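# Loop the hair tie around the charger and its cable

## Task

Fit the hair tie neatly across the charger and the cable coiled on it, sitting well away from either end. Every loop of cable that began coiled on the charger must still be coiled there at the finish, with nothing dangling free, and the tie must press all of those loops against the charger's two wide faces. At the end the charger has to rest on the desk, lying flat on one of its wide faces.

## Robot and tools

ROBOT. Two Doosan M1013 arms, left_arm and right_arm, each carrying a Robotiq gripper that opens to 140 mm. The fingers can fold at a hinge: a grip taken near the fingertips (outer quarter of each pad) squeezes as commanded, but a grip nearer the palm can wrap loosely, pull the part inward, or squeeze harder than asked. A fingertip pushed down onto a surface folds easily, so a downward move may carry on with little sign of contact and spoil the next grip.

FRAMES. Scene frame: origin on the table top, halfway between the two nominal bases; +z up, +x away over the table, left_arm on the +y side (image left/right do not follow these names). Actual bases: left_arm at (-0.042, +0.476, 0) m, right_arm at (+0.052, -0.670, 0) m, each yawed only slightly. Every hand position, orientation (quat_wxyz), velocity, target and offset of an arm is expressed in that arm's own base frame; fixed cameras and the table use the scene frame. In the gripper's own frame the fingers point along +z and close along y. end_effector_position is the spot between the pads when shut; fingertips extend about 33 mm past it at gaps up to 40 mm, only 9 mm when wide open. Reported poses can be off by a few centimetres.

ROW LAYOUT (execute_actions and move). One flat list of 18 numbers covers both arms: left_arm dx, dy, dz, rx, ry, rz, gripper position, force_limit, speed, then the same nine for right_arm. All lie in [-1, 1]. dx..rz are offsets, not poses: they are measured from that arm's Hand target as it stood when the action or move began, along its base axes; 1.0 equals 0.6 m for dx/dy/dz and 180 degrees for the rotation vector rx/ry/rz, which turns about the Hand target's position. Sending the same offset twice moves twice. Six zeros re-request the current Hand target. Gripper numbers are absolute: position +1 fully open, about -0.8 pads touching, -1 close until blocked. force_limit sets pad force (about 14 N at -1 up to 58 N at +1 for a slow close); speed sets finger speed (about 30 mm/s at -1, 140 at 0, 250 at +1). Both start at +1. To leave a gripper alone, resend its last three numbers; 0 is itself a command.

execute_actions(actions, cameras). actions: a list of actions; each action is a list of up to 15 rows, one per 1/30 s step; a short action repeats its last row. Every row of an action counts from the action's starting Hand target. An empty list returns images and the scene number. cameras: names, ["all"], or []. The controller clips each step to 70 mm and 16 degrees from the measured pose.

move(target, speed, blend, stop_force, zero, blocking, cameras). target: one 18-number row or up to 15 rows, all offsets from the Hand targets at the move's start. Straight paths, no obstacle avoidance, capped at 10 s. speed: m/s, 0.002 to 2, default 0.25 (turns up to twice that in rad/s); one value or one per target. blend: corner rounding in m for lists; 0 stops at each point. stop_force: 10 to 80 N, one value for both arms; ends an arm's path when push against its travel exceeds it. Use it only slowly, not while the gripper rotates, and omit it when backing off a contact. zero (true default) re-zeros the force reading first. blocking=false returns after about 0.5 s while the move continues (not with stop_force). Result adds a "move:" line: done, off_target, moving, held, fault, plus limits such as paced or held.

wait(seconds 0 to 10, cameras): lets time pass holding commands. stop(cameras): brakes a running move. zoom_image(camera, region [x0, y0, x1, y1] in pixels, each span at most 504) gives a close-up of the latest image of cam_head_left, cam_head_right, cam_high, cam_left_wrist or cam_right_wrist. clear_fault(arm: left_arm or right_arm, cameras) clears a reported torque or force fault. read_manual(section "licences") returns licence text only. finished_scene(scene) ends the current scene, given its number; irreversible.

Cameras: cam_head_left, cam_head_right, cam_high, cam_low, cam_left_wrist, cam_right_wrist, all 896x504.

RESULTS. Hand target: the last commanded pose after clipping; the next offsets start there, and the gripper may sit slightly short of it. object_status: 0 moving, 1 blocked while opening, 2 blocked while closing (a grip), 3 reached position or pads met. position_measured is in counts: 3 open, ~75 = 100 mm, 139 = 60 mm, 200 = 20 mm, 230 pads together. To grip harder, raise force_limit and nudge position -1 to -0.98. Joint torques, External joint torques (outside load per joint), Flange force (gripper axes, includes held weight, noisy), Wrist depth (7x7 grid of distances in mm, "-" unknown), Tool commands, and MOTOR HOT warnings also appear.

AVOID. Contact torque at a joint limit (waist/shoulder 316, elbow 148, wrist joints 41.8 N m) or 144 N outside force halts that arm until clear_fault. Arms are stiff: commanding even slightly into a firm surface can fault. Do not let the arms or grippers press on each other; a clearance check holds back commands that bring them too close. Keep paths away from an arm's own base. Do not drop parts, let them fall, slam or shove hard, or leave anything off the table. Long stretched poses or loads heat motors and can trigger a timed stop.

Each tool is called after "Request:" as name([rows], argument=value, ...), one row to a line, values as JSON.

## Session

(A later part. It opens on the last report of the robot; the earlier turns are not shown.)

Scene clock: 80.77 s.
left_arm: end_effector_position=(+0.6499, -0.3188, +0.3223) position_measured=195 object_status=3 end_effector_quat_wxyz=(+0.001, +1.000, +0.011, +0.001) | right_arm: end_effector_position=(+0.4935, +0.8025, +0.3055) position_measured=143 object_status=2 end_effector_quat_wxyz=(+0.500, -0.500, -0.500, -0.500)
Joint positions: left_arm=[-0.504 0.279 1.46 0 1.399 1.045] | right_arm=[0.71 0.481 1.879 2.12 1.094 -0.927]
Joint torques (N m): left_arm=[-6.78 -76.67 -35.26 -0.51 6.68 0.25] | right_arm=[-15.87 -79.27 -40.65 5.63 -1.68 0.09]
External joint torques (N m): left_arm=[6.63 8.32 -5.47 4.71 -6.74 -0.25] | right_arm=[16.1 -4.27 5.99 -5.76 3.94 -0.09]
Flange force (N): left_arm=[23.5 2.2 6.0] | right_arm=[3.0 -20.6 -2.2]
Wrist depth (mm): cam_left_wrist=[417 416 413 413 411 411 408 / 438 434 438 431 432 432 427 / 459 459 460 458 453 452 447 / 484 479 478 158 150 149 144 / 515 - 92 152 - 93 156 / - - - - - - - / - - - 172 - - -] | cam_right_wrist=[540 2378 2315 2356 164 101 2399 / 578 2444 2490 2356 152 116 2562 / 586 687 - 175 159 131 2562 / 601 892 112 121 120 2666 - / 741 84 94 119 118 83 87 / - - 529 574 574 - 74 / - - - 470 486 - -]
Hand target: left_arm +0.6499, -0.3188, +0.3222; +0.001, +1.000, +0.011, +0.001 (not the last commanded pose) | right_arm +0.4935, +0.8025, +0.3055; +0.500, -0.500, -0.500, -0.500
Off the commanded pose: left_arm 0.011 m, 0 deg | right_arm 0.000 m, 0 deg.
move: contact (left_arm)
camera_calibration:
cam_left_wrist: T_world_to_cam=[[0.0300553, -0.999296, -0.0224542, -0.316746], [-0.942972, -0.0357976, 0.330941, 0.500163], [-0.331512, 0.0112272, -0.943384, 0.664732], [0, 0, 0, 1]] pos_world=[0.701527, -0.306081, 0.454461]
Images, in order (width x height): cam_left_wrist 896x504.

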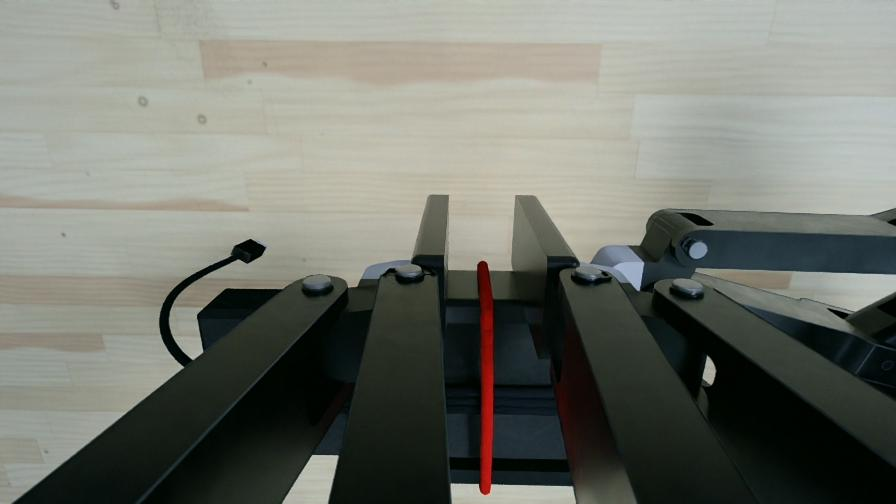

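Request:
move([
  [0.0003,0,0,0,0,0,-0.52,0.8,-0.5,0,0,0,0,0,0,-1,0.8,-1],
  [0,0.05,0,0,0,0,-0.52,0.8,-0.5,0,0,0,0,0,0,-1,0.8,-1],
], speed=0.02, cameras=["cam_left_wrist","cam_right_wrist"])

Request:
zoom_image(camera="cam_left_wrist", region=[350, 180, 650, 504])

Request:
zoom_image(camera="cam_right_wrist", region=[320, 130, 680, 320])

Scene clock: 83.33 s.
left_arm: end_effector_position=(+0.6499, -0.2888, +0.3222) position_measured=195 object_status=3 end_effector_quat_wxyz=(+0.001, +1.000, +0.011, +0.001) | right_arm: end_effector_position=(+0.4934, +0.8025, +0.3055) position_measured=143 object_status=2 end_effector_quat_wxyz=(+0.500, -0.500, -0.500, -0.500)
Joint positions: left_arm=[-0.467 0.259 1.486 0 1.393 1.083] | right_arm=[0.711 0.481 1.879 2.12 1.094 -0.927]
Joint torques (N m): left_arm=[-17.93 -78.84 -22.52 -5.87 16.54 0.97] | right_arm=[-41.75 -74.99 -50.5 14.35 -8.84 0.15]
External joint torques (N m): left_arm=[17.79 12 -18.34 10.06 -16.6 -0.97] | right_arm=[41.91 -8.7 15.8 -14.47 11.1 -0.15]
Flange force (N): left_arm=[55.6 0.0 5.7] | right_arm=[3.9 -52.2 -4.6]
Wrist depth (mm): cam_left_wrist=[417 417 414 412 411 407 408 / 438 438 433 433 430 429 428 / 461 461 455 453 457 447 447 / 486 483 474 156 467 157 144 / 515 - 92 158 - 93 152 / - - - 161 - - - / - - - - - - -] | cam_right_wrist=[546 2336 2467 2295 177 125 2378 / 590 2490 2421 2538 153 2399 2999 / 590 647 2965 192 161 2587 2587 / 598 731 116 121 120 2749 - / 733 84 94 117 118 88 87 / - - 526 572 569 - 74 / - - - 468 487 - -]
Hand target: left_arm +0.6499, -0.2888, +0.3222; +0.001, +1.000, +0.011, +0.001 | right_arm +0.4935, +0.8025, +0.3055; +0.500, -0.500, -0.500, -0.500
Off the commanded pose: left_arm 0.000 m, 0 deg | right_arm 0.000 m, 0 deg.
move: done
camera_calibration:
cam_left_wrist: T_world_to_cam=[[0.0300212, -0.999295, -0.0225515, -0.286698], [-0.942942, -0.0357986, 0.331027, 0.501177], [-0.331601, 0.0113269, -0.943352, 0.66447], [0, 0, 0, 1]] pos_world=[0.701527, -0.276081, 0.454461]
cam_right_wrist: T_world_to_cam=[[0.999754, 0.0199732, -0.00963212, -0.496089], [-0.00175868, -0.361591, -0.932335, 0.579411], [-0.0221046, 0.932123, -0.361467, -0.488508], [0, 0, 0, 1]] pos_world=[0.486187, 0.674768, 0.358848]
Images, in order (width x height): cam_left_wrist 896x504, cam_right_wrist 896x504.

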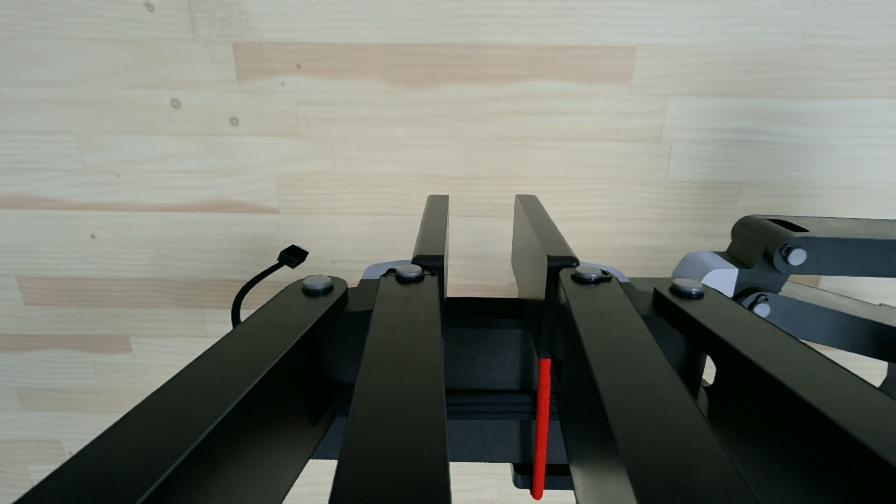

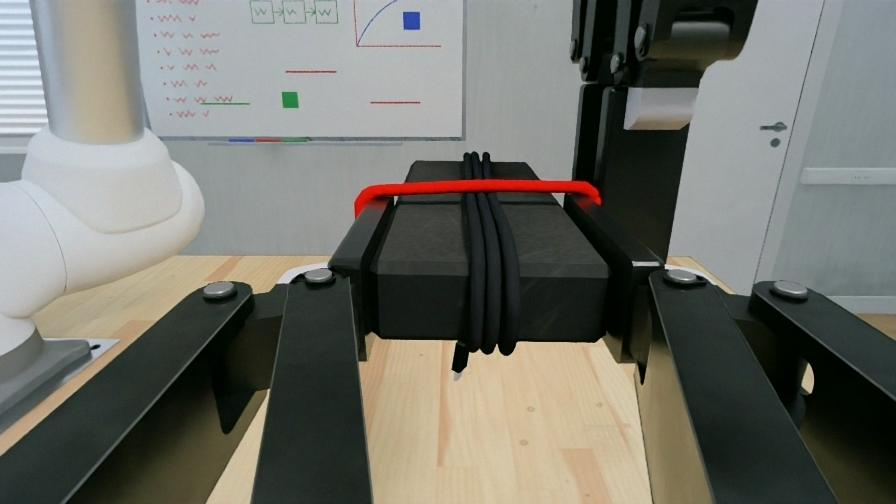

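Scaled by 1.556.

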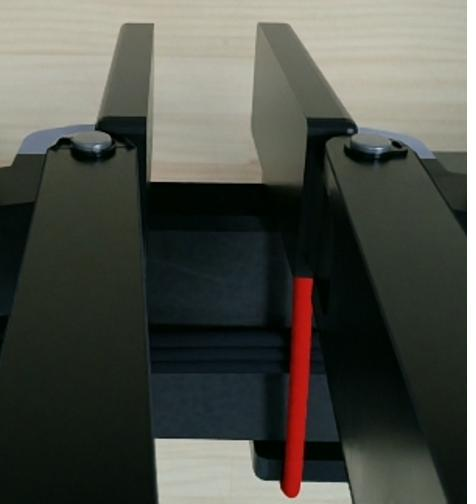

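Scaled by 1.400.

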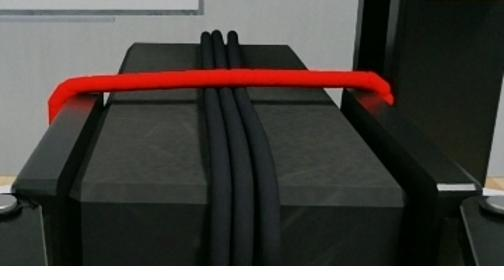

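Request:
move(target=[0.0006,0.014,0,0,0,0,-0.52,0.8,-0.5,0,0,0,0,0,0,-1,0.8,-1], speed=0.02, cameras=["cam_left_wrist","cam_right_wrist"])

Request:
zoom_image(camera="cam_left_wrist", region=[350, 180, 650, 504])

Request:
zoom_image(camera="cam_right_wrist", region=[320, 130, 680, 320])

Scene clock: 84.33 s.
left_arm: end_effector_position=(+0.6502, -0.2805, +0.3222) position_measured=195 object_status=3 end_effector_quat_wxyz=(+0.001, +1.000, +0.011, +0.001) | right_arm: end_effector_position=(+0.4938, +0.8023, +0.3055) position_measured=143 object_status=2 end_effector_quat_wxyz=(+0.500, -0.500, -0.500, -0.500)
Joint positions: left_arm=[-0.456 0.254 1.492 0 1.392 1.093] | right_arm=[0.71 0.481 1.879 2.12 1.094 -0.927]
Joint torques (N m): left_arm=[2.21 -69.56 -42.49 4.16 -0.26 -0.09] | right_arm=[1.21 -84.16 -34.8 0.33 3.64 0.07]
External joint torques (N m): left_arm=[-2.31 2.65 1.49 0.05 0.2 0.09] | right_arm=[-1.02 0.62 0.16 -0.45 -1.38 -0.07]
Flange force (N): left_arm=[-0.3 3.3 2.6] | right_arm=[0.6 1.4 0.2]
Wrist depth (mm): cam_left_wrist=[419 413 414 413 411 410 406 / 439 439 433 430 430 425 426 / 461 459 453 452 449 450 447 / 484 484 477 159 467 466 148 / 516 - 92 158 - 93 150 / - - - - - - - / - - - - - - -] | cam_right_wrist=[549 2336 2356 2237 178 139 2808 / 589 2467 2444 2490 162 2467 - / 594 666 2399 178 168 2613 2378 / 601 754 112 121 120 2749 3069 / 737 84 94 119 119 88 88 / - - 527 572 572 - 75 / - - - 467 467 - -]
Hand target: left_arm +0.6502, -0.2804, +0.3222; +0.001, +1.000, +0.011, +0.001 | right_arm +0.4935, +0.8025, +0.3055; +0.500, -0.500, -0.500, -0.500
Off the commanded pose: left_arm 0.000 m, 0 deg | right_arm 0.000 m, 0 deg.
move: done
camera_calibration:
cam_left_wrist: T_world_to_cam=[[0.0299949, -0.999301, -0.0223296, -0.278498], [-0.942943, -0.0357004, 0.331035, 0.50178], [-0.331601, 0.0111262, -0.943354, 0.664423], [0, 0, 0, 1]] pos_world=[0.701827, -0.267782, 0.45446]
cam_right_wrist: T_world_to_cam=[[0.999761, 0.0196573, -0.00961844, -0.496181], [-0.00186013, -0.361591, -0.932335, 0.579389], [-0.0218051, 0.932129, -0.361468, -0.488464], [0, 0, 0, 1]] pos_world=[0.486489, 0.674567, 0.358848]
Images, in order (width x height): cam_left_wrist 896x504, cam_right_wrist 896x504.

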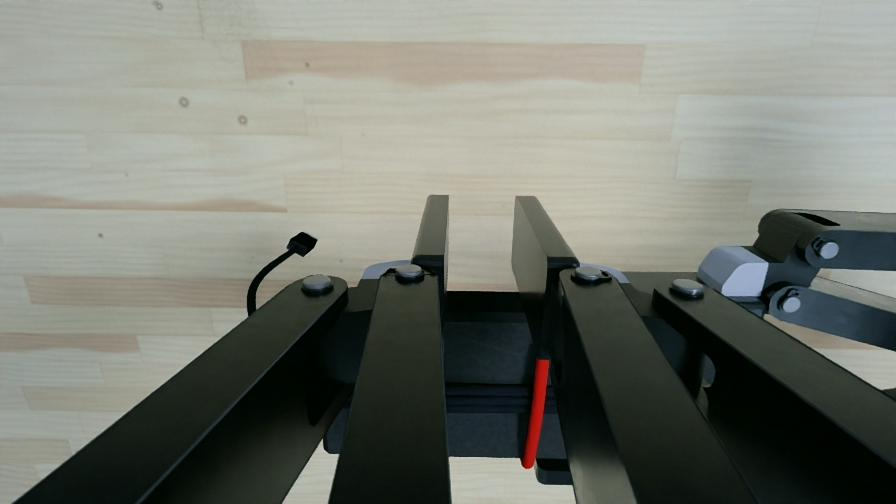

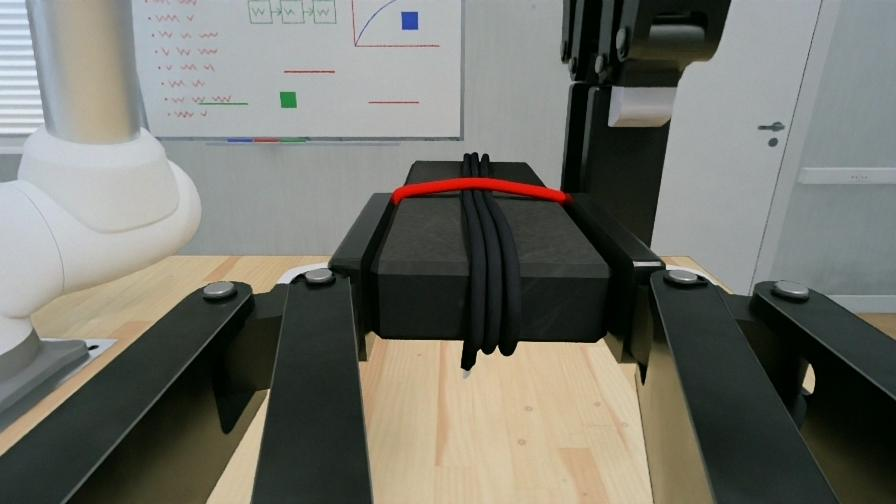

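Scaled by 1.556.

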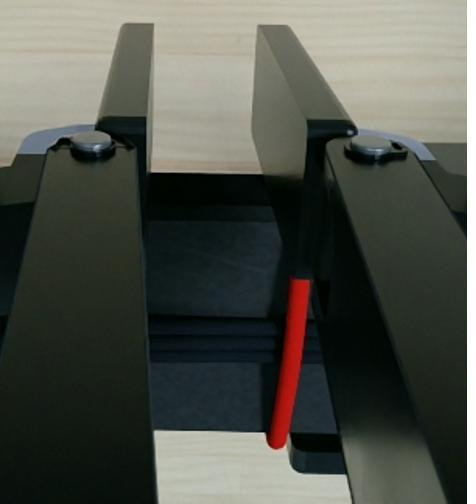

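Scaled by 1.400.

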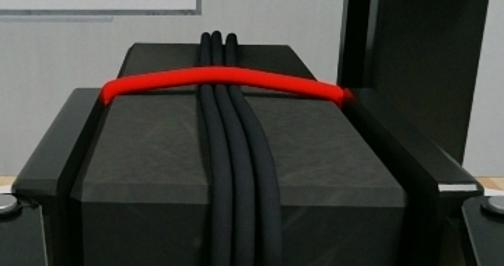

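Request:
move([
  [0.03,0,0,0,0,0,-0.52,0.8,-0.5,0,0,0,0,0,0,-1,0.8,-1],
  [0.03,0,0.14,0,0,0,-0.52,0.8,-0.5,0,0,0,0,0,0,-1,0.8,-1],
  [-0.0853,0.0065,0.14,0,0,-0.5,-0.52,0.8,-0.5,0,0,0,0,0,0,-1,0.8,-1],
  [-0.0853,0.0065,0.14,0,0,-0.5,0.2,0.8,0,0,0,0,0,0,0,-1,0.8,-1],
], speed=[0.08,0.15,0.3,0.3], cameras=["cam_left_wrist"])

Request:
zoom_image(camera="cam_left_wrist", region=[300, 60, 680, 400])

Scene clock: 90.20 s.
left_arm: end_effector_position=(+0.5991, -0.2765, +0.4062) position_measured=104 object_status=0 end_effector_quat_wxyz=(+0.001, +0.715, -0.700, +0.001) | right_arm: end_effector_position=(+0.4935, +0.8025, +0.3055) position_measured=143 object_status=2 end_effector_quat_wxyz=(+0.500, -0.500, -0.500, -0.500)
Joint positions: left_arm=[-0.483 0.163 1.454 -0.003 1.525 2.637] | right_arm=[0.71 0.481 1.879 2.12 1.094 -0.927]
Joint torques (N m): left_arm=[2.44 -60.57 -43.09 4.01 -0.24 0.05] | right_arm=[2.08 -84.44 -34.98 0.3 3.69 0.05]
External joint torques (N m): left_arm=[-2.44 2.77 1.67 0.2 0.2 -0.05] | right_arm=[-1.91 0.87 0.32 -0.42 -1.43 -0.05]
Flange force (N): left_arm=[3.9 0.6 2.7] | right_arm=[0.3 2.2 -0.8]
Wrist depth (mm): cam_left_wrist=[492 493 488 202 477 485 482 / 517 514 516 212 507 503 509 / 548 542 540 223 527 532 532 / 580 567 154 236 235 553 560 / - - 598 598 600 113 - / - - 641 641 638 - - / - - 676 681 674 - -] | cam_right_wrist=[558 2444 2336 2275 2399 2295 2295 / 590 2467 2467 2378 2467 2490 2562 / 589 660 4399 168 233 2587 2467 / 601 733 116 121 120 2749 2587 / 735 84 94 119 118 88 88 / - - 526 572 570 - 75 / - - - 467 468 - -]
Hand target: left_arm +0.5991, -0.2765, +0.4062; +0.001, +0.715, -0.700, +0.001 | right_arm +0.4935, +0.8025, +0.3055; +0.500, -0.500, -0.500, -0.500
Off the commanded pose: left_arm 0.000 m, 0 deg | right_arm 0.000 m, 0 deg.
move: done
camera_calibration:
cam_left_wrist: T_world_to_cam=[[-0.9993, -0.0299614, -0.0224204, 0.613531], [-0.0356977, 0.942975, 0.330943, 0.153053], [0.0112264, 0.331512, -0.943384, 0.609886], [0, 0, 0, 1]] pos_world=[0.611719, -0.328127, 0.538461]
Images, in order (width x height): cam_left_wrist 896x504.

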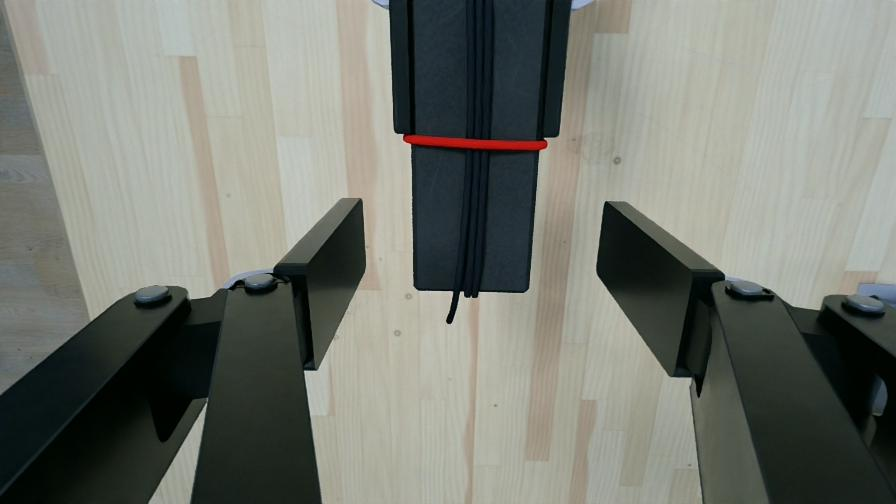

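Scaled by 1.326.

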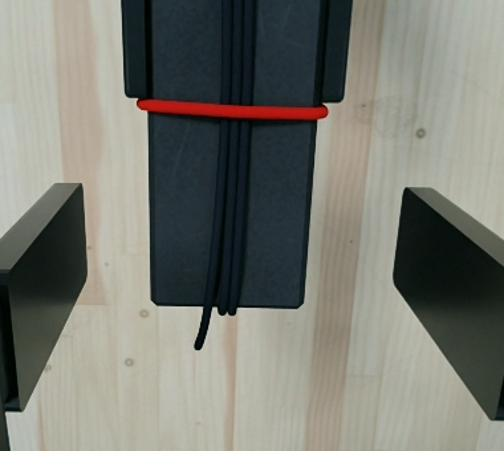

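Request:
move([
  [0,0,-0.132,0,0,0,0.2,0.8,0,0,0,0,0,0,0,-1,0.8,-1],
  [0,0,-0.132,0,0,0,-1,0.8,-1,0,0,0,0,0,0,-1,0.8,-1],
], speed=0.1)

Request:
wait(seconds=1.5, cameras=["cam_left_wrist","cam_right_wrist"])

Scene clock: 93.20 s.
left_arm: end_effector_position=(+0.5991, -0.2764, +0.3270) position_measured=144 object_status=0 end_effector_quat_wxyz=(+0.001, +0.715, -0.700, +0.001) | right_arm: end_effector_position=(+0.4935, +0.8025, +0.3055) position_measured=143 object_status=2 end_effector_quat_wxyz=(+0.500, -0.500, -0.500, -0.500)
Joint positions: left_arm=[-0.483 0.177 1.579 -0.003 1.385 2.638] | right_arm=[0.71 0.481 1.879 2.12 1.094 -0.927]
Joint torques (N m): left_arm=[-0.48 -58.04 -38.18 2.57 0.39 0.05] | right_arm=[0.08 -88.87 -40.66 2.8 4.54 0.25]
External joint torques (N m): left_arm=[0.35 -0.47 -2.52 1.56 -0.43 -0.05] | right_arm=[-0.08 5.39 6 -2.91 -2.29 -0.25]
Flange force (N): left_arm=[1.3 -3.7 -3.1] | right_arm=[-5.5 -1.7 -4.1]
Wrist depth (mm): cam_left_wrist=[422 418 417 130 129 414 415 / 445 437 435 136 136 435 430 / 466 461 463 143 145 455 458 / 488 488 121 153 149 476 478 / 509 - - 160 152 - 498 / - - - 548 - - - / - - - 577 579 - -] | cam_right_wrist=[558 2378 166 2275 167 2336 2295 / 586 2490 2444 2444 180 2467 2444 / 592 673 - 178 180 2562 2778 / 601 743 112 121 120 2778 - / 737 84 94 119 118 88 88 / - - 528 572 570 - 75 / - - - 467 468 - -]
Hand target: left_arm +0.5991, -0.2765, +0.3270; +0.001, +0.715, -0.700, +0.001 | right_arm +0.4935, +0.8025, +0.3055; +0.500, -0.500, -0.500, -0.500
Off the commanded pose: left_arm 0.000 m, 0 deg | right_arm 0.000 m, 0 deg.
move: done

Scene clock: 94.70 s.
left_arm: end_effector_position=(+0.5991, -0.2765, +0.3270) position_measured=144 object_status=2 end_effector_quat_wxyz=(+0.001, +0.715, -0.700, +0.001) | right_arm: end_effector_position=(+0.4935, +0.8025, +0.3055) position_measured=143 object_status=2 end_effector_quat_wxyz=(+0.500, -0.500, -0.500, -0.500)
Joint positions: left_arm=[-0.483 0.177 1.579 -0.003 1.385 2.638] | right_arm=[0.71 0.481 1.879 2.12 1.094 -0.927]
Joint torques (N m): left_arm=[-0.65 -57.9 -38 2.53 0.53 0.06] | right_arm=[0.01 -88.88 -40.93 3.02 4.51 0.25]
External joint torques (N m): left_arm=[0.69 -1.24 -2.89 1.62 -0.56 -0.06] | right_arm=[-0.31 5.38 6.25 -3.1 -2.26 -0.25]
Flange force (N): left_arm=[0.6 -3.5 -3.6] | right_arm=[-5.5 -1.7 -4.9]
Wrist depth (mm): cam_left_wrist=[421 419 415 130 129 415 413 / 443 438 436 136 136 433 430 / 465 464 462 143 145 456 454 / 490 486 121 154 149 481 479 / 513 - - 159 157 - 492 / - - - 547 537 - - / - - - 572 579 - -] | cam_right_wrist=[557 2336 166 2256 167 2295 2336 / 593 2421 2421 2315 180 2467 2336 / 592 702 2467 176 180 2639 2095 / 600 750 112 121 120 2721 - / 733 84 94 119 118 88 87 / - - 527 570 570 - 75 / - - - 470 470 - -]
Hand target: left_arm +0.5991, -0.2765, +0.3270; +0.001, +0.715, -0.700, +0.001 | right_arm +0.4935, +0.8025, +0.3055; +0.500, -0.500, -0.500, -0.500
Tool commands: left_gripper/position=-1.0 left_gripper/force_limit=+0.8 left_gripper/speed=-1.0 right_gripper/position=-1.0 right_gripper/force_limit=+0.8 right_gripper/speed=-1.0
Off the commanded pose: left_arm 0.000 m, 0 deg | right_arm 0.000 m, 0 deg.
wait: 1.50 s; at rest by 0.17 s
camera_calibration:
cam_left_wrist: T_world_to_cam=[[-0.9993, -0.0299614, -0.0224204, 0.611756], [-0.0356977, 0.942975, 0.330943, 0.179263], [0.0112264, 0.331512, -0.943384, 0.53517], [0, 0, 0, 1]] pos_world=[0.611719, -0.328127, 0.459261]
cam_right_wrist: T_world_to_cam=[[0.999754, 0.0199732, -0.00963212, -0.496187], [-0.00175868, -0.361591, -0.932335, 0.579375], [-0.0221046, 0.932123, -0.361467, -0.488413], [0, 0, 0, 1]] pos_world=[0.486287, 0.674668, 0.358848]
Images, in order (width x height): cam_left_wrist 896x504, cam_right_wrist 896x504.

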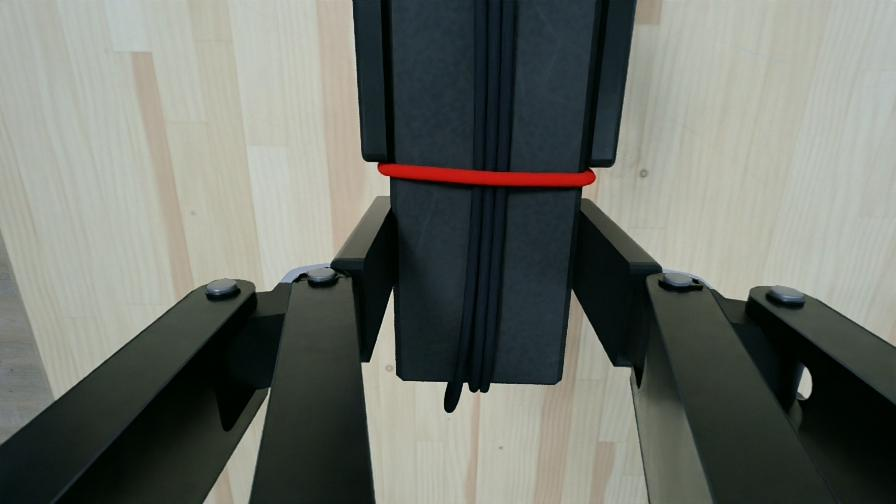

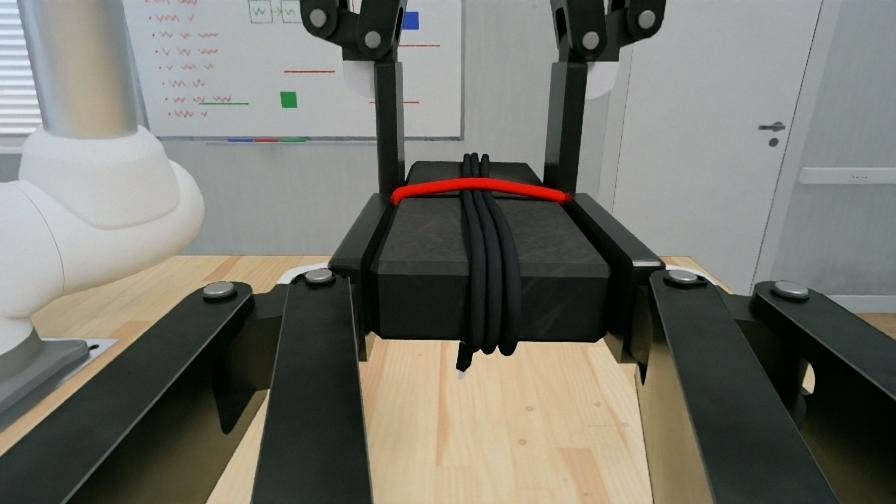

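Request:
move(target=[0,0,0,0,0,0,-1,0.8,-1,0,0,0,0,0,0,0,1,-0.7])

Request:
move([
  [0,0,0,0,0,0,-1,0.8,-1,0,-0.22,0,0,0,0,0,1,-0.7],
  [0,0,-0.43,0,0,0,-1,0.8,-1,0.1,-0.55,0.05,0,0,0,0,1,-0.7],
], speed=[0.1,0.15], cameras=["cam_left_wrist","cam_head_left"])

Request:
move(target=[0,0,-0.075,0,0,0,-1,0.8,-1,0,0,0,0,0,0,0,1,-0.7], speed=0.012, stop_force=10)

Scene clock: 95.47 s.
left_arm: end_effector_position=(+0.5990, -0.2765, +0.3270) position_measured=144 object_status=2 end_effector_quat_wxyz=(+0.001, +0.715, -0.700, +0.001) | right_arm: end_effector_position=(+0.4935, +0.8025, +0.3055) position_measured=129 object_status=3 end_effector_quat_wxyz=(+0.500, -0.500, -0.500, -0.500)
Joint positions: left_arm=[-0.483 0.177 1.579 -0.003 1.385 2.638] | right_arm=[0.71 0.481 1.879 2.12 1.094 -0.927]
Joint torques (N m): left_arm=[2.1 -63.57 -44.14 3.91 -0.23 0.07] | right_arm=[2.44 -81.42 -32.84 -0.31 2.77 0.07]
External joint torques (N m): left_arm=[-2.11 4.79 3.34 0.23 0.19 -0.07] | right_arm=[-2.46 -2.09 -1.78 0.2 -0.52 -0.07]
Flange force (N): left_arm=[3.5 0.4 6.0] | right_arm=[3.5 2.8 -1.3]
Wrist depth (mm): cam_left_wrist=[419 424 415 130 131 415 410 / 442 441 440 136 136 437 429 / 466 461 461 143 147 456 453 / 496 487 121 153 148 482 479 / 510 - - 158 152 - 497 / - - - 547 540 - - / - - - 575 572 - -] | cam_right_wrist=[558 2356 165 2421 167 2315 2336 / 594 2467 2444 2490 180 2444 2444 / 590 686 - 180 180 2639 2490 / 598 889 115 121 124 2721 - / - 89 94 119 118 83 87 / - - 551 570 572 - 74 / - - 468 470 468 - -]
Hand target: left_arm +0.5991, -0.2765, +0.3270; +0.001, +0.715, -0.700, +0.001 | right_arm +0.4935, +0.8025, +0.3055; +0.500, -0.500, -0.500, -0.500
Off the commanded pose: left_arm 0.000 m, 0 deg | right_arm 0.000 m, 0 deg.
move: done

Scene clock: 99.27 s.
left_arm: end_effector_position=(+0.5991, -0.2765, +0.0691) position_measured=144 object_status=2 end_effector_quat_wxyz=(+0.001, +0.715, -0.700, +0.001) | right_arm: end_effector_position=(+0.5535, +0.4725, +0.3355) position_measured=129 object_status=3 end_effector_quat_wxyz=(+0.500, -0.500, -0.500, -0.500)
Joint positions: left_arm=[-0.483 0.347 1.865 -0.004 0.93 2.639] | right_arm=[0.187 0.308 2.082 1.709 1.443 -0.828]
Joint torques (N m): left_arm=[2.29 -73.91 -35.78 3.14 -0.14 0.06] | right_arm=[2.27 -63.54 -31.42 1.41 2.68 0]
External joint torques (N m): left_arm=[-2.3 5.55 2.38 0.25 0.11 -0.06] | right_arm=[-2.14 -1.42 -1.54 0.05 -0.61 0]
Flange force (N): left_arm=[4.4 -0.8 7.2] | right_arm=[3.0 1.7 -2.6]
Wrist depth (mm): cam_left_wrist=[185 185 184 130 180 182 182 / 194 194 193 136 188 191 191 / 204 204 203 143 147 200 200 / 216 215 210 153 148 212 211 / 225 - - 161 156 - 218 / - - - 242 239 - - / - - - 255 254 - -] | cam_right_wrist=[2721 860 470 456 2587 2693 - / 2838 916 2900 494 2838 2838 - / 785 936 2778 495 2666 2965 3034 / 822 1039 149 970 145 3142 5498 / 833 89 94 800 717 83 91 / - - 596 598 618 - - / - - 509 508 507 - -]
Hand target: left_arm +0.5991, -0.2765, +0.0690; +0.001, +0.715, -0.700, +0.001 | right_arm +0.5535, +0.4725, +0.3355; +0.500, -0.500, -0.500, -0.500
Off the commanded pose: left_arm 0.000 m, 0 deg | right_arm 0.000 m, 0 deg.
move: done
camera_calibration:
cam_left_wrist: T_world_to_cam=[[-0.9993, -0.0299614, -0.0224204, 0.605974], [-0.0356977, 0.942975, 0.330943, 0.264614], [0.0112264, 0.331512, -0.943384, 0.291871], [0, 0, 0, 1]] pos_world=[0.611719, -0.328127, 0.201361]
Images, in order (width x height): cam_head_left 896x504, cam_left_wrist 896x504.

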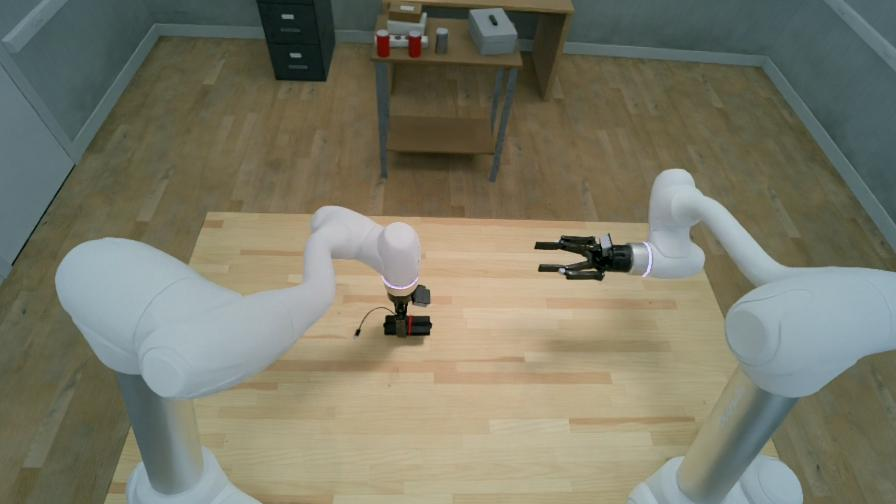

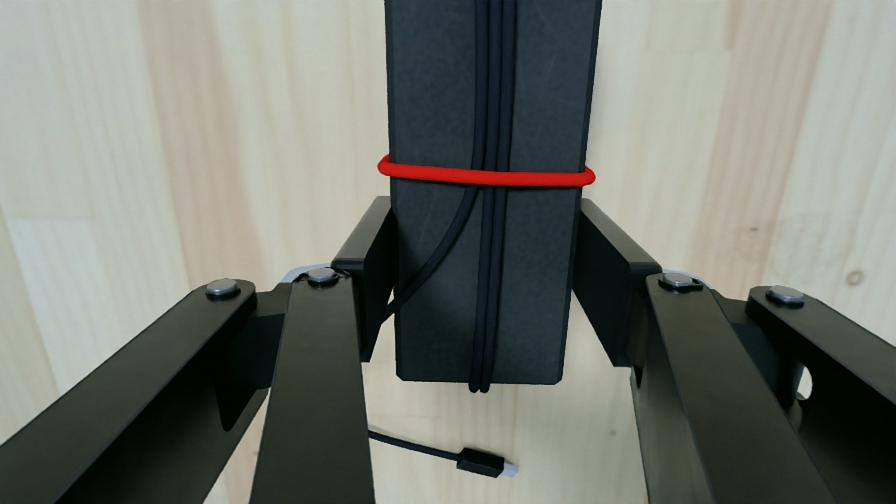

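Scene clock: 102.37 s.
left_arm: end_effector_position=(+0.5991, -0.2765, +0.0391) position_measured=144 object_status=2 end_effector_quat_wxyz=(+0.001, +0.715, -0.700, +0.001) | right_arm: end_effector_position=(+0.5535, +0.4725, +0.3355) position_measured=129 object_status=3 end_effector_quat_wxyz=(+0.500, -0.500, -0.500, -0.500)
Joint positions: left_arm=[-0.483 0.378 1.886 -0.004 0.877 2.639] | right_arm=[0.187 0.308 2.081 1.709 1.443 -0.828]
Joint torques (N m): left_arm=[2.39 -64.71 -28.26 3.24 -0.27 0.02] | right_arm=[2.13 -63.21 -31.24 1.28 2.57 0.05]
External joint torques (N m): left_arm=[-2.4 -4.91 -3.65 0 0.24 -0.02] | right_arm=[-2.17 -1.8 -1.74 0.2 -0.5 -0.05]
Flange force (N): left_arm=[3.7 0.8 -8.1] | right_arm=[3.5 1.5 -2.6]
Wrist depth (mm): cam_left_wrist=[158 157 157 130 132 155 155 / 166 166 164 136 139 162 162 / 175 173 173 143 147 171 171 / 184 183 178 153 148 181 180 / 192 - - 161 157 - 185 / - - - 204 204 - - / - - - 217 216 - -] | cam_right_wrist=[2693 849 2587 461 2538 2613 2587 / 2869 992 2778 480 2869 2900 5278 / 788 936 - 512 2869 2749 - / 820 1027 149 953 145 3384 - / 825 89 94 758 715 83 91 / - - 590 601 621 - 74 / - - 506 505 508 - -]
Hand target: left_arm +0.5991, -0.2765, +0.0391; +0.001, +0.715, -0.700, +0.001 (not the last commanded pose) | right_arm +0.5535, +0.4725, +0.3355; +0.500, -0.500, -0.500, -0.500
Off the commanded pose: left_arm 0.015 m, 0 deg | right_arm 0.000 m, 0 deg.
move: contact (left_arm)

Request:
move(target=[0,0,0,0,0,0,0.2,0.8,-0.8,0,0,0,0,0,0,0,1,-0.7])

Request:
move(target=[0,0,0.2,0,0,0,0.2,0.8,-0.8,0,0,0,0,0,0,0,1,-0.7], speed=0.1, cameras=["cam_left_wrist","cam_low"])

Request:
zoom_image(camera="cam_left_wrist", region=[300, 20, 650, 320])

Request:
zoom_image(camera="cam_low", region=[300, 220, 440, 300])

Scene clock: 103.47 s.
left_arm: end_effector_position=(+0.5991, -0.2765, +0.0391) position_measured=104 object_status=0 end_effector_quat_wxyz=(+0.001, +0.715, -0.700, +0.001) | right_arm: end_effector_position=(+0.5535, +0.4725, +0.3355) position_measured=129 object_status=3 end_effector_quat_wxyz=(+0.500, -0.500, -0.500, -0.500)
Joint positions: left_arm=[-0.483 0.378 1.886 -0.004 0.877 2.639] | right_arm=[0.187 0.308 2.081 1.709 1.443 -0.828]
Joint torques (N m): left_arm=[2.42 -72.42 -33.22 3.03 -0.25 0.05] | right_arm=[1.98 -63.54 -31.37 1.27 2.6 0.01]
External joint torques (N m): left_arm=[-2.46 2.59 1.25 0.22 0.22 -0.05] | right_arm=[-1.9 -1.22 -1.55 0.2 -0.53 -0.01]
Flange force (N): left_arm=[3.8 0.9 3.3] | right_arm=[2.6 1.8 -2.1]
Wrist depth (mm): cam_left_wrist=[157 157 157 130 129 155 155 / 166 165 164 137 136 162 162 / 174 174 173 143 153 171 171 / 184 182 154 153 152 177 180 / - - 190 162 187 113 - / - - 204 203 203 - - / - - 217 217 215 - -] | cam_right_wrist=[2838 857 2514 461 2749 2721 - / 2869 936 2749 481 2538 2838 2869 / 793 946 - 507 3069 2965 3142 / 825 1035 149 963 145 3069 - / 830 89 94 754 717 83 87 / - - 594 590 620 - - / - - 507 507 508 - -]
Hand target: left_arm +0.5991, -0.2765, +0.0391; +0.001, +0.715, -0.700, +0.001 | right_arm +0.5535, +0.4725, +0.3355; +0.500, -0.500, -0.500, -0.500
Off the commanded pose: left_arm 0.000 m, 0 deg | right_arm 0.000 m, 0 deg.
move: done

Scene clock: 105.10 s.
left_arm: end_effector_position=(+0.5991, -0.2765, +0.1591) position_measured=104 object_status=3 end_effector_quat_wxyz=(+0.001, +0.715, -0.700, +0.001) | right_arm: end_effector_position=(+0.5535, +0.4725, +0.3355) position_measured=129 object_status=3 end_effector_quat_wxyz=(+0.500, -0.500, -0.500, -0.500)
Joint positions: left_arm=[-0.483 0.267 1.786 -0.003 1.089 2.639] | right_arm=[0.187 0.308 2.081 1.709 1.443 -0.828]
Joint torques (N m): left_arm=[2.36 -66.07 -38.19 3.5 -0.29 0.05] | right_arm=[2.44 -63.1 -31.22 1.28 2.59 0.02]
External joint torques (N m): left_arm=[-2.28 2.21 1.44 0.23 0.26 -0.05] | right_arm=[-2.53 -2.03 -1.8 0.22 -0.51 -0.02]
Flange force (N): left_arm=[3.3 1.2 2.7] | right_arm=[3.9 1.5 -3.3]
Wrist depth (mm): cam_left_wrist=[267 267 266 239 263 264 263 / 281 279 279 251 276 276 276 / 296 295 293 268 292 290 289 / 311 308 154 305 304 303 304 / - - 328 324 324 113 - / - - 344 345 343 - - / - - 371 366 370 - -] | cam_right_wrist=[2693 830 2666 455 2693 2693 - / 2869 933 2808 483 2721 2808 - / 790 929 2932 525 2514 3069 - / 822 1027 150 1031 146 3180 - / 835 89 94 797 706 83 87 / - - 592 607 618 - 74 / - - 508 509 508 - -]
Hand target: left_arm +0.5991, -0.2765, +0.1591; +0.001, +0.715, -0.700, +0.001 | right_arm +0.5535, +0.4725, +0.3355; +0.500, -0.500, -0.500, -0.500
Off the commanded pose: left_arm 0.000 m, 0 deg | right_arm 0.000 m, 0 deg.
move: done
camera_calibration:
cam_left_wrist: T_world_to_cam=[[-0.999295, -0.0300215, -0.0225482, 0.608104], [-0.0357968, 0.942973, 0.330938, 0.234927], [0.0113271, 0.331512, -0.943383, 0.376618], [0, 0, 0, 1]] pos_world=[0.611819, -0.328127, 0.291261]
Images, in order (width x height): cam_low 896x504, cam_left_wrist 896x504.

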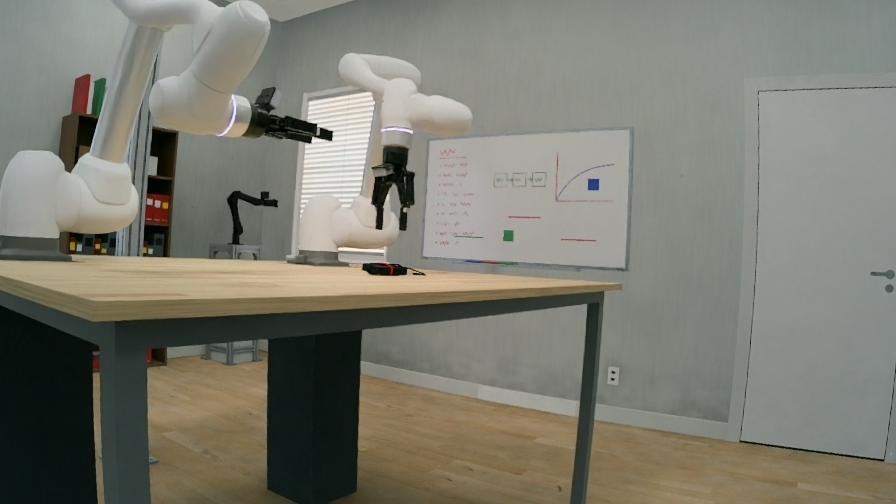

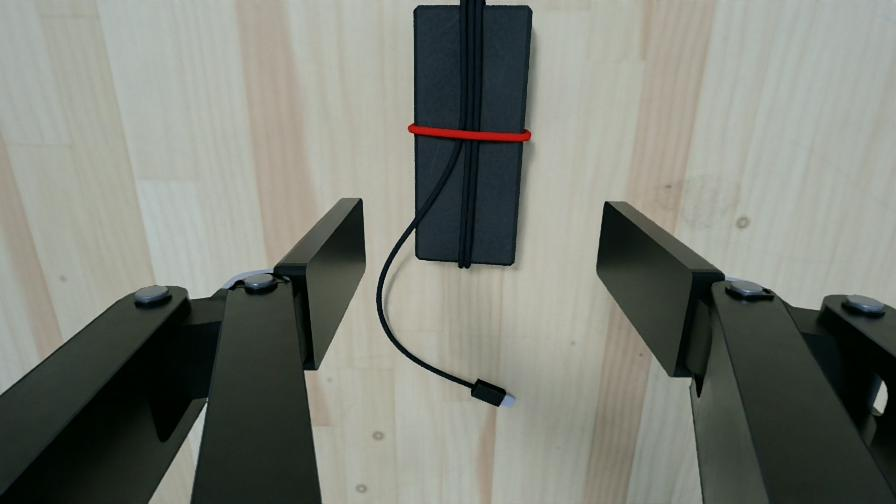

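Scaled by 1.440.

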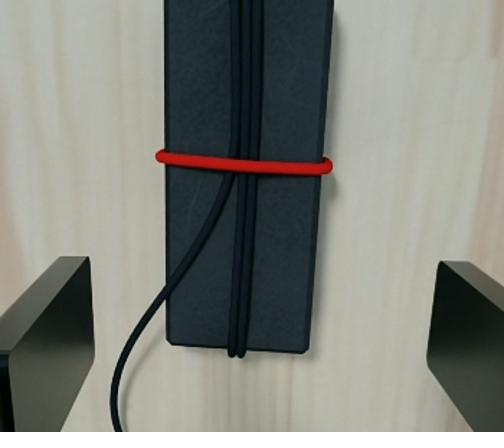

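Scaled by 3.600.

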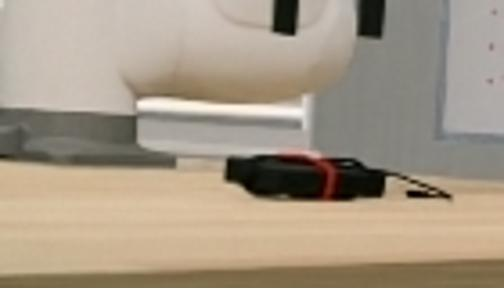

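Request:
move([
  [0.115,0.105,0,0,0,0,-1,-0.5,0,0,0,0,0,0,0,0,1,-0.7],
  [0.118,0.105,-0.18,0,0,0,-1,-0.5,0,0,0,0,0,0,0,0,1,-0.7],
  [0.118,0.105,-0.2045,0,0,0,-1,-0.5,0,0,0,0,0,0,0,0,1,-0.7],
  [0.016,0.105,-0.2045,0,0,0,-1,-0.5,0,0,0,0,0,0,0,0,1,-0.7],
], speed=[0.2,0.12,0.03,0.06], cameras=["cam_left_wrist"])

Request:
move([
  [0,0,0.2045,0,0,0,-1,-0.5,0,0,0,0,0,0,0,0,1,-0.7],
  [-0.016,-0.105,0.2045,0,0,0,0.2,0.8,0,0,0,0,0,0,0,0,1,-0.7],
], speed=0.12, cameras=["cam_left_wrist"])

Request:
zoom_image(camera="cam_left_wrist", region=[300, 0, 650, 350])

Scene clock: 110.60 s.
left_arm: end_effector_position=(+0.6088, -0.2135, +0.0364) position_measured=233 object_status=3 end_effector_quat_wxyz=(+0.001, +0.715, -0.700, +0.001) | right_arm: end_effector_position=(+0.5535, +0.4725, +0.3355) position_measured=129 object_status=3 end_effector_quat_wxyz=(+0.500, -0.500, -0.500, -0.500)
Joint positions: left_arm=[-0.389 0.362 1.917 -0.004 0.863 2.733] | right_arm=[0.187 0.308 2.081 1.709 1.443 -0.828]
Joint torques (N m): left_arm=[2.38 -70.06 -32.42 2.93 -0.27 0.09] | right_arm=[1.6 -63.09 -31.33 1.34 2.54 0.03]
External joint torques (N m): left_arm=[-2.32 2.2 0.82 0.27 0.24 -0.09] | right_arm=[-1.63 -1.82 -1.61 0.14 -0.46 -0.03]
Flange force (N): left_arm=[3.9 0.2 2.6] | right_arm=[3.5 1.1 -1.9]
Wrist depth (mm): cam_left_wrist=[154 155 154 132 127 153 152 / 163 162 162 160 134 158 160 / 171 171 170 169 142 169 168 / 181 182 179 175 176 178 176 / 191 188 - - 87 185 186 / 201 - - - - - 195 / - - - - - - -] | cam_right_wrist=[2721 868 2639 512 2613 2693 - / 2613 936 2838 538 2693 2808 - / 788 943 2999 589 2562 2999 - / 820 1047 149 639 145 3258 - / 827 89 94 756 711 83 87 / - - 596 620 618 - 74 / - - 506 509 507 - -]
Hand target: left_arm +0.6087, -0.2135, +0.0364; +0.001, +0.715, -0.700, +0.001 | right_arm +0.5535, +0.4725, +0.3355; +0.500, -0.500, -0.500, -0.500
Off the commanded pose: left_arm 0.000 m, 0 deg | right_arm 0.000 m, 0 deg.
move: done
camera_calibration:
cam_left_wrist: T_world_to_cam=[[-0.999295, -0.0300254, -0.0225444, 0.616822], [-0.0357977, 0.943016, 0.330817, 0.216468], [0.0113268, 0.331391, -0.943425, 0.239941], [0, 0, 0, 1]] pos_world=[0.621419, -0.265127, 0.168661]
Images, in order (width x height): cam_left_wrist 896x504.

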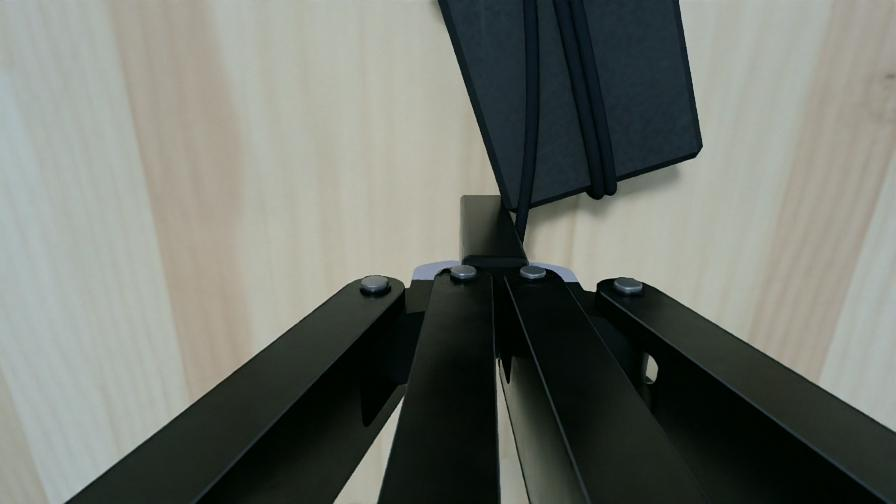

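Scene clock: 113.83 s.
left_arm: end_effector_position=(+0.5991, -0.2765, +0.1591) position_measured=104 object_status=0 end_effector_quat_wxyz=(+0.001, +0.715, -0.700, +0.001) | right_arm: end_effector_position=(+0.5535, +0.4725, +0.3355) position_measured=129 object_status=3 end_effector_quat_wxyz=(+0.500, -0.500, -0.500, -0.500)
Joint positions: left_arm=[-0.483 0.267 1.786 -0.003 1.089 2.639] | right_arm=[0.187 0.308 2.081 1.709 1.443 -0.828]
Joint torques (N m): left_arm=[2.35 -66.46 -38.18 3.56 -0.22 0.05] | right_arm=[2.21 -63.35 -31.34 1.3 2.58 0]
External joint torques (N m): left_arm=[-2.4 2.76 1.4 0.17 0.19 -0.05] | right_arm=[-2.26 -1.65 -1.64 0.19 -0.51 -0.01]
Flange force (N): left_arm=[3.9 0.5 3.2] | right_arm=[3.3 1.6 -2.8]
Wrist depth (mm): cam_left_wrist=[267 267 266 240 264 263 262 / 281 281 279 252 276 276 275 / 295 294 292 269 287 290 290 / 312 309 154 309 301 302 304 / - - 326 324 324 113 - / - - 345 346 343 - - / - - 369 367 367 - -] | cam_right_wrist=[2666 860 2639 459 2693 2666 3105 / 2778 904 2808 482 2749 2778 2778 / 793 939 515 533 2838 2869 2749 / 827 1023 149 1039 145 3105 2808 / 830 89 94 793 721 83 87 / - - 593 604 620 - 74 / - - 509 507 509 - -]
Hand target: left_arm +0.5991, -0.2765, +0.1591; +0.001, +0.715, -0.700, +0.001 | right_arm +0.5535, +0.4725, +0.3355; +0.500, -0.500, -0.500, -0.500
Off the commanded pose: left_arm 0.000 m, 0 deg | right_arm 0.000 m, 0 deg.
move: done
camera_calibration:
cam_left_wrist: T_world_to_cam=[[-0.999294, -0.0299915, -0.0226384, 0.608142], [-0.0357969, 0.943017, 0.330814, 0.234944], [0.0114267, 0.331391, -0.943424, 0.376625], [0, 0, 0, 1]] pos_world=[0.611819, -0.328127, 0.291361]
Images, in order (width x height): cam_left_wrist 896x504.

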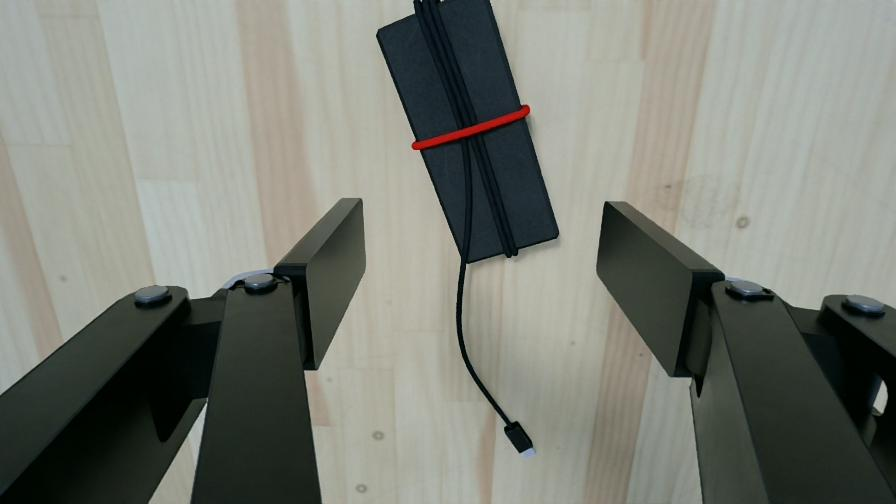

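Scaled by 1.440.

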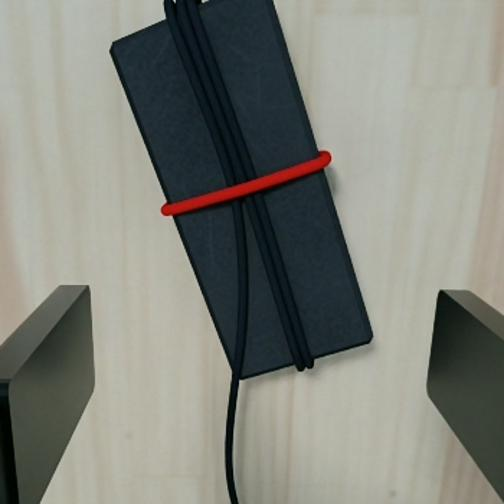

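Request:
finished_scene(scene=2)

The scene is finished: the task was done.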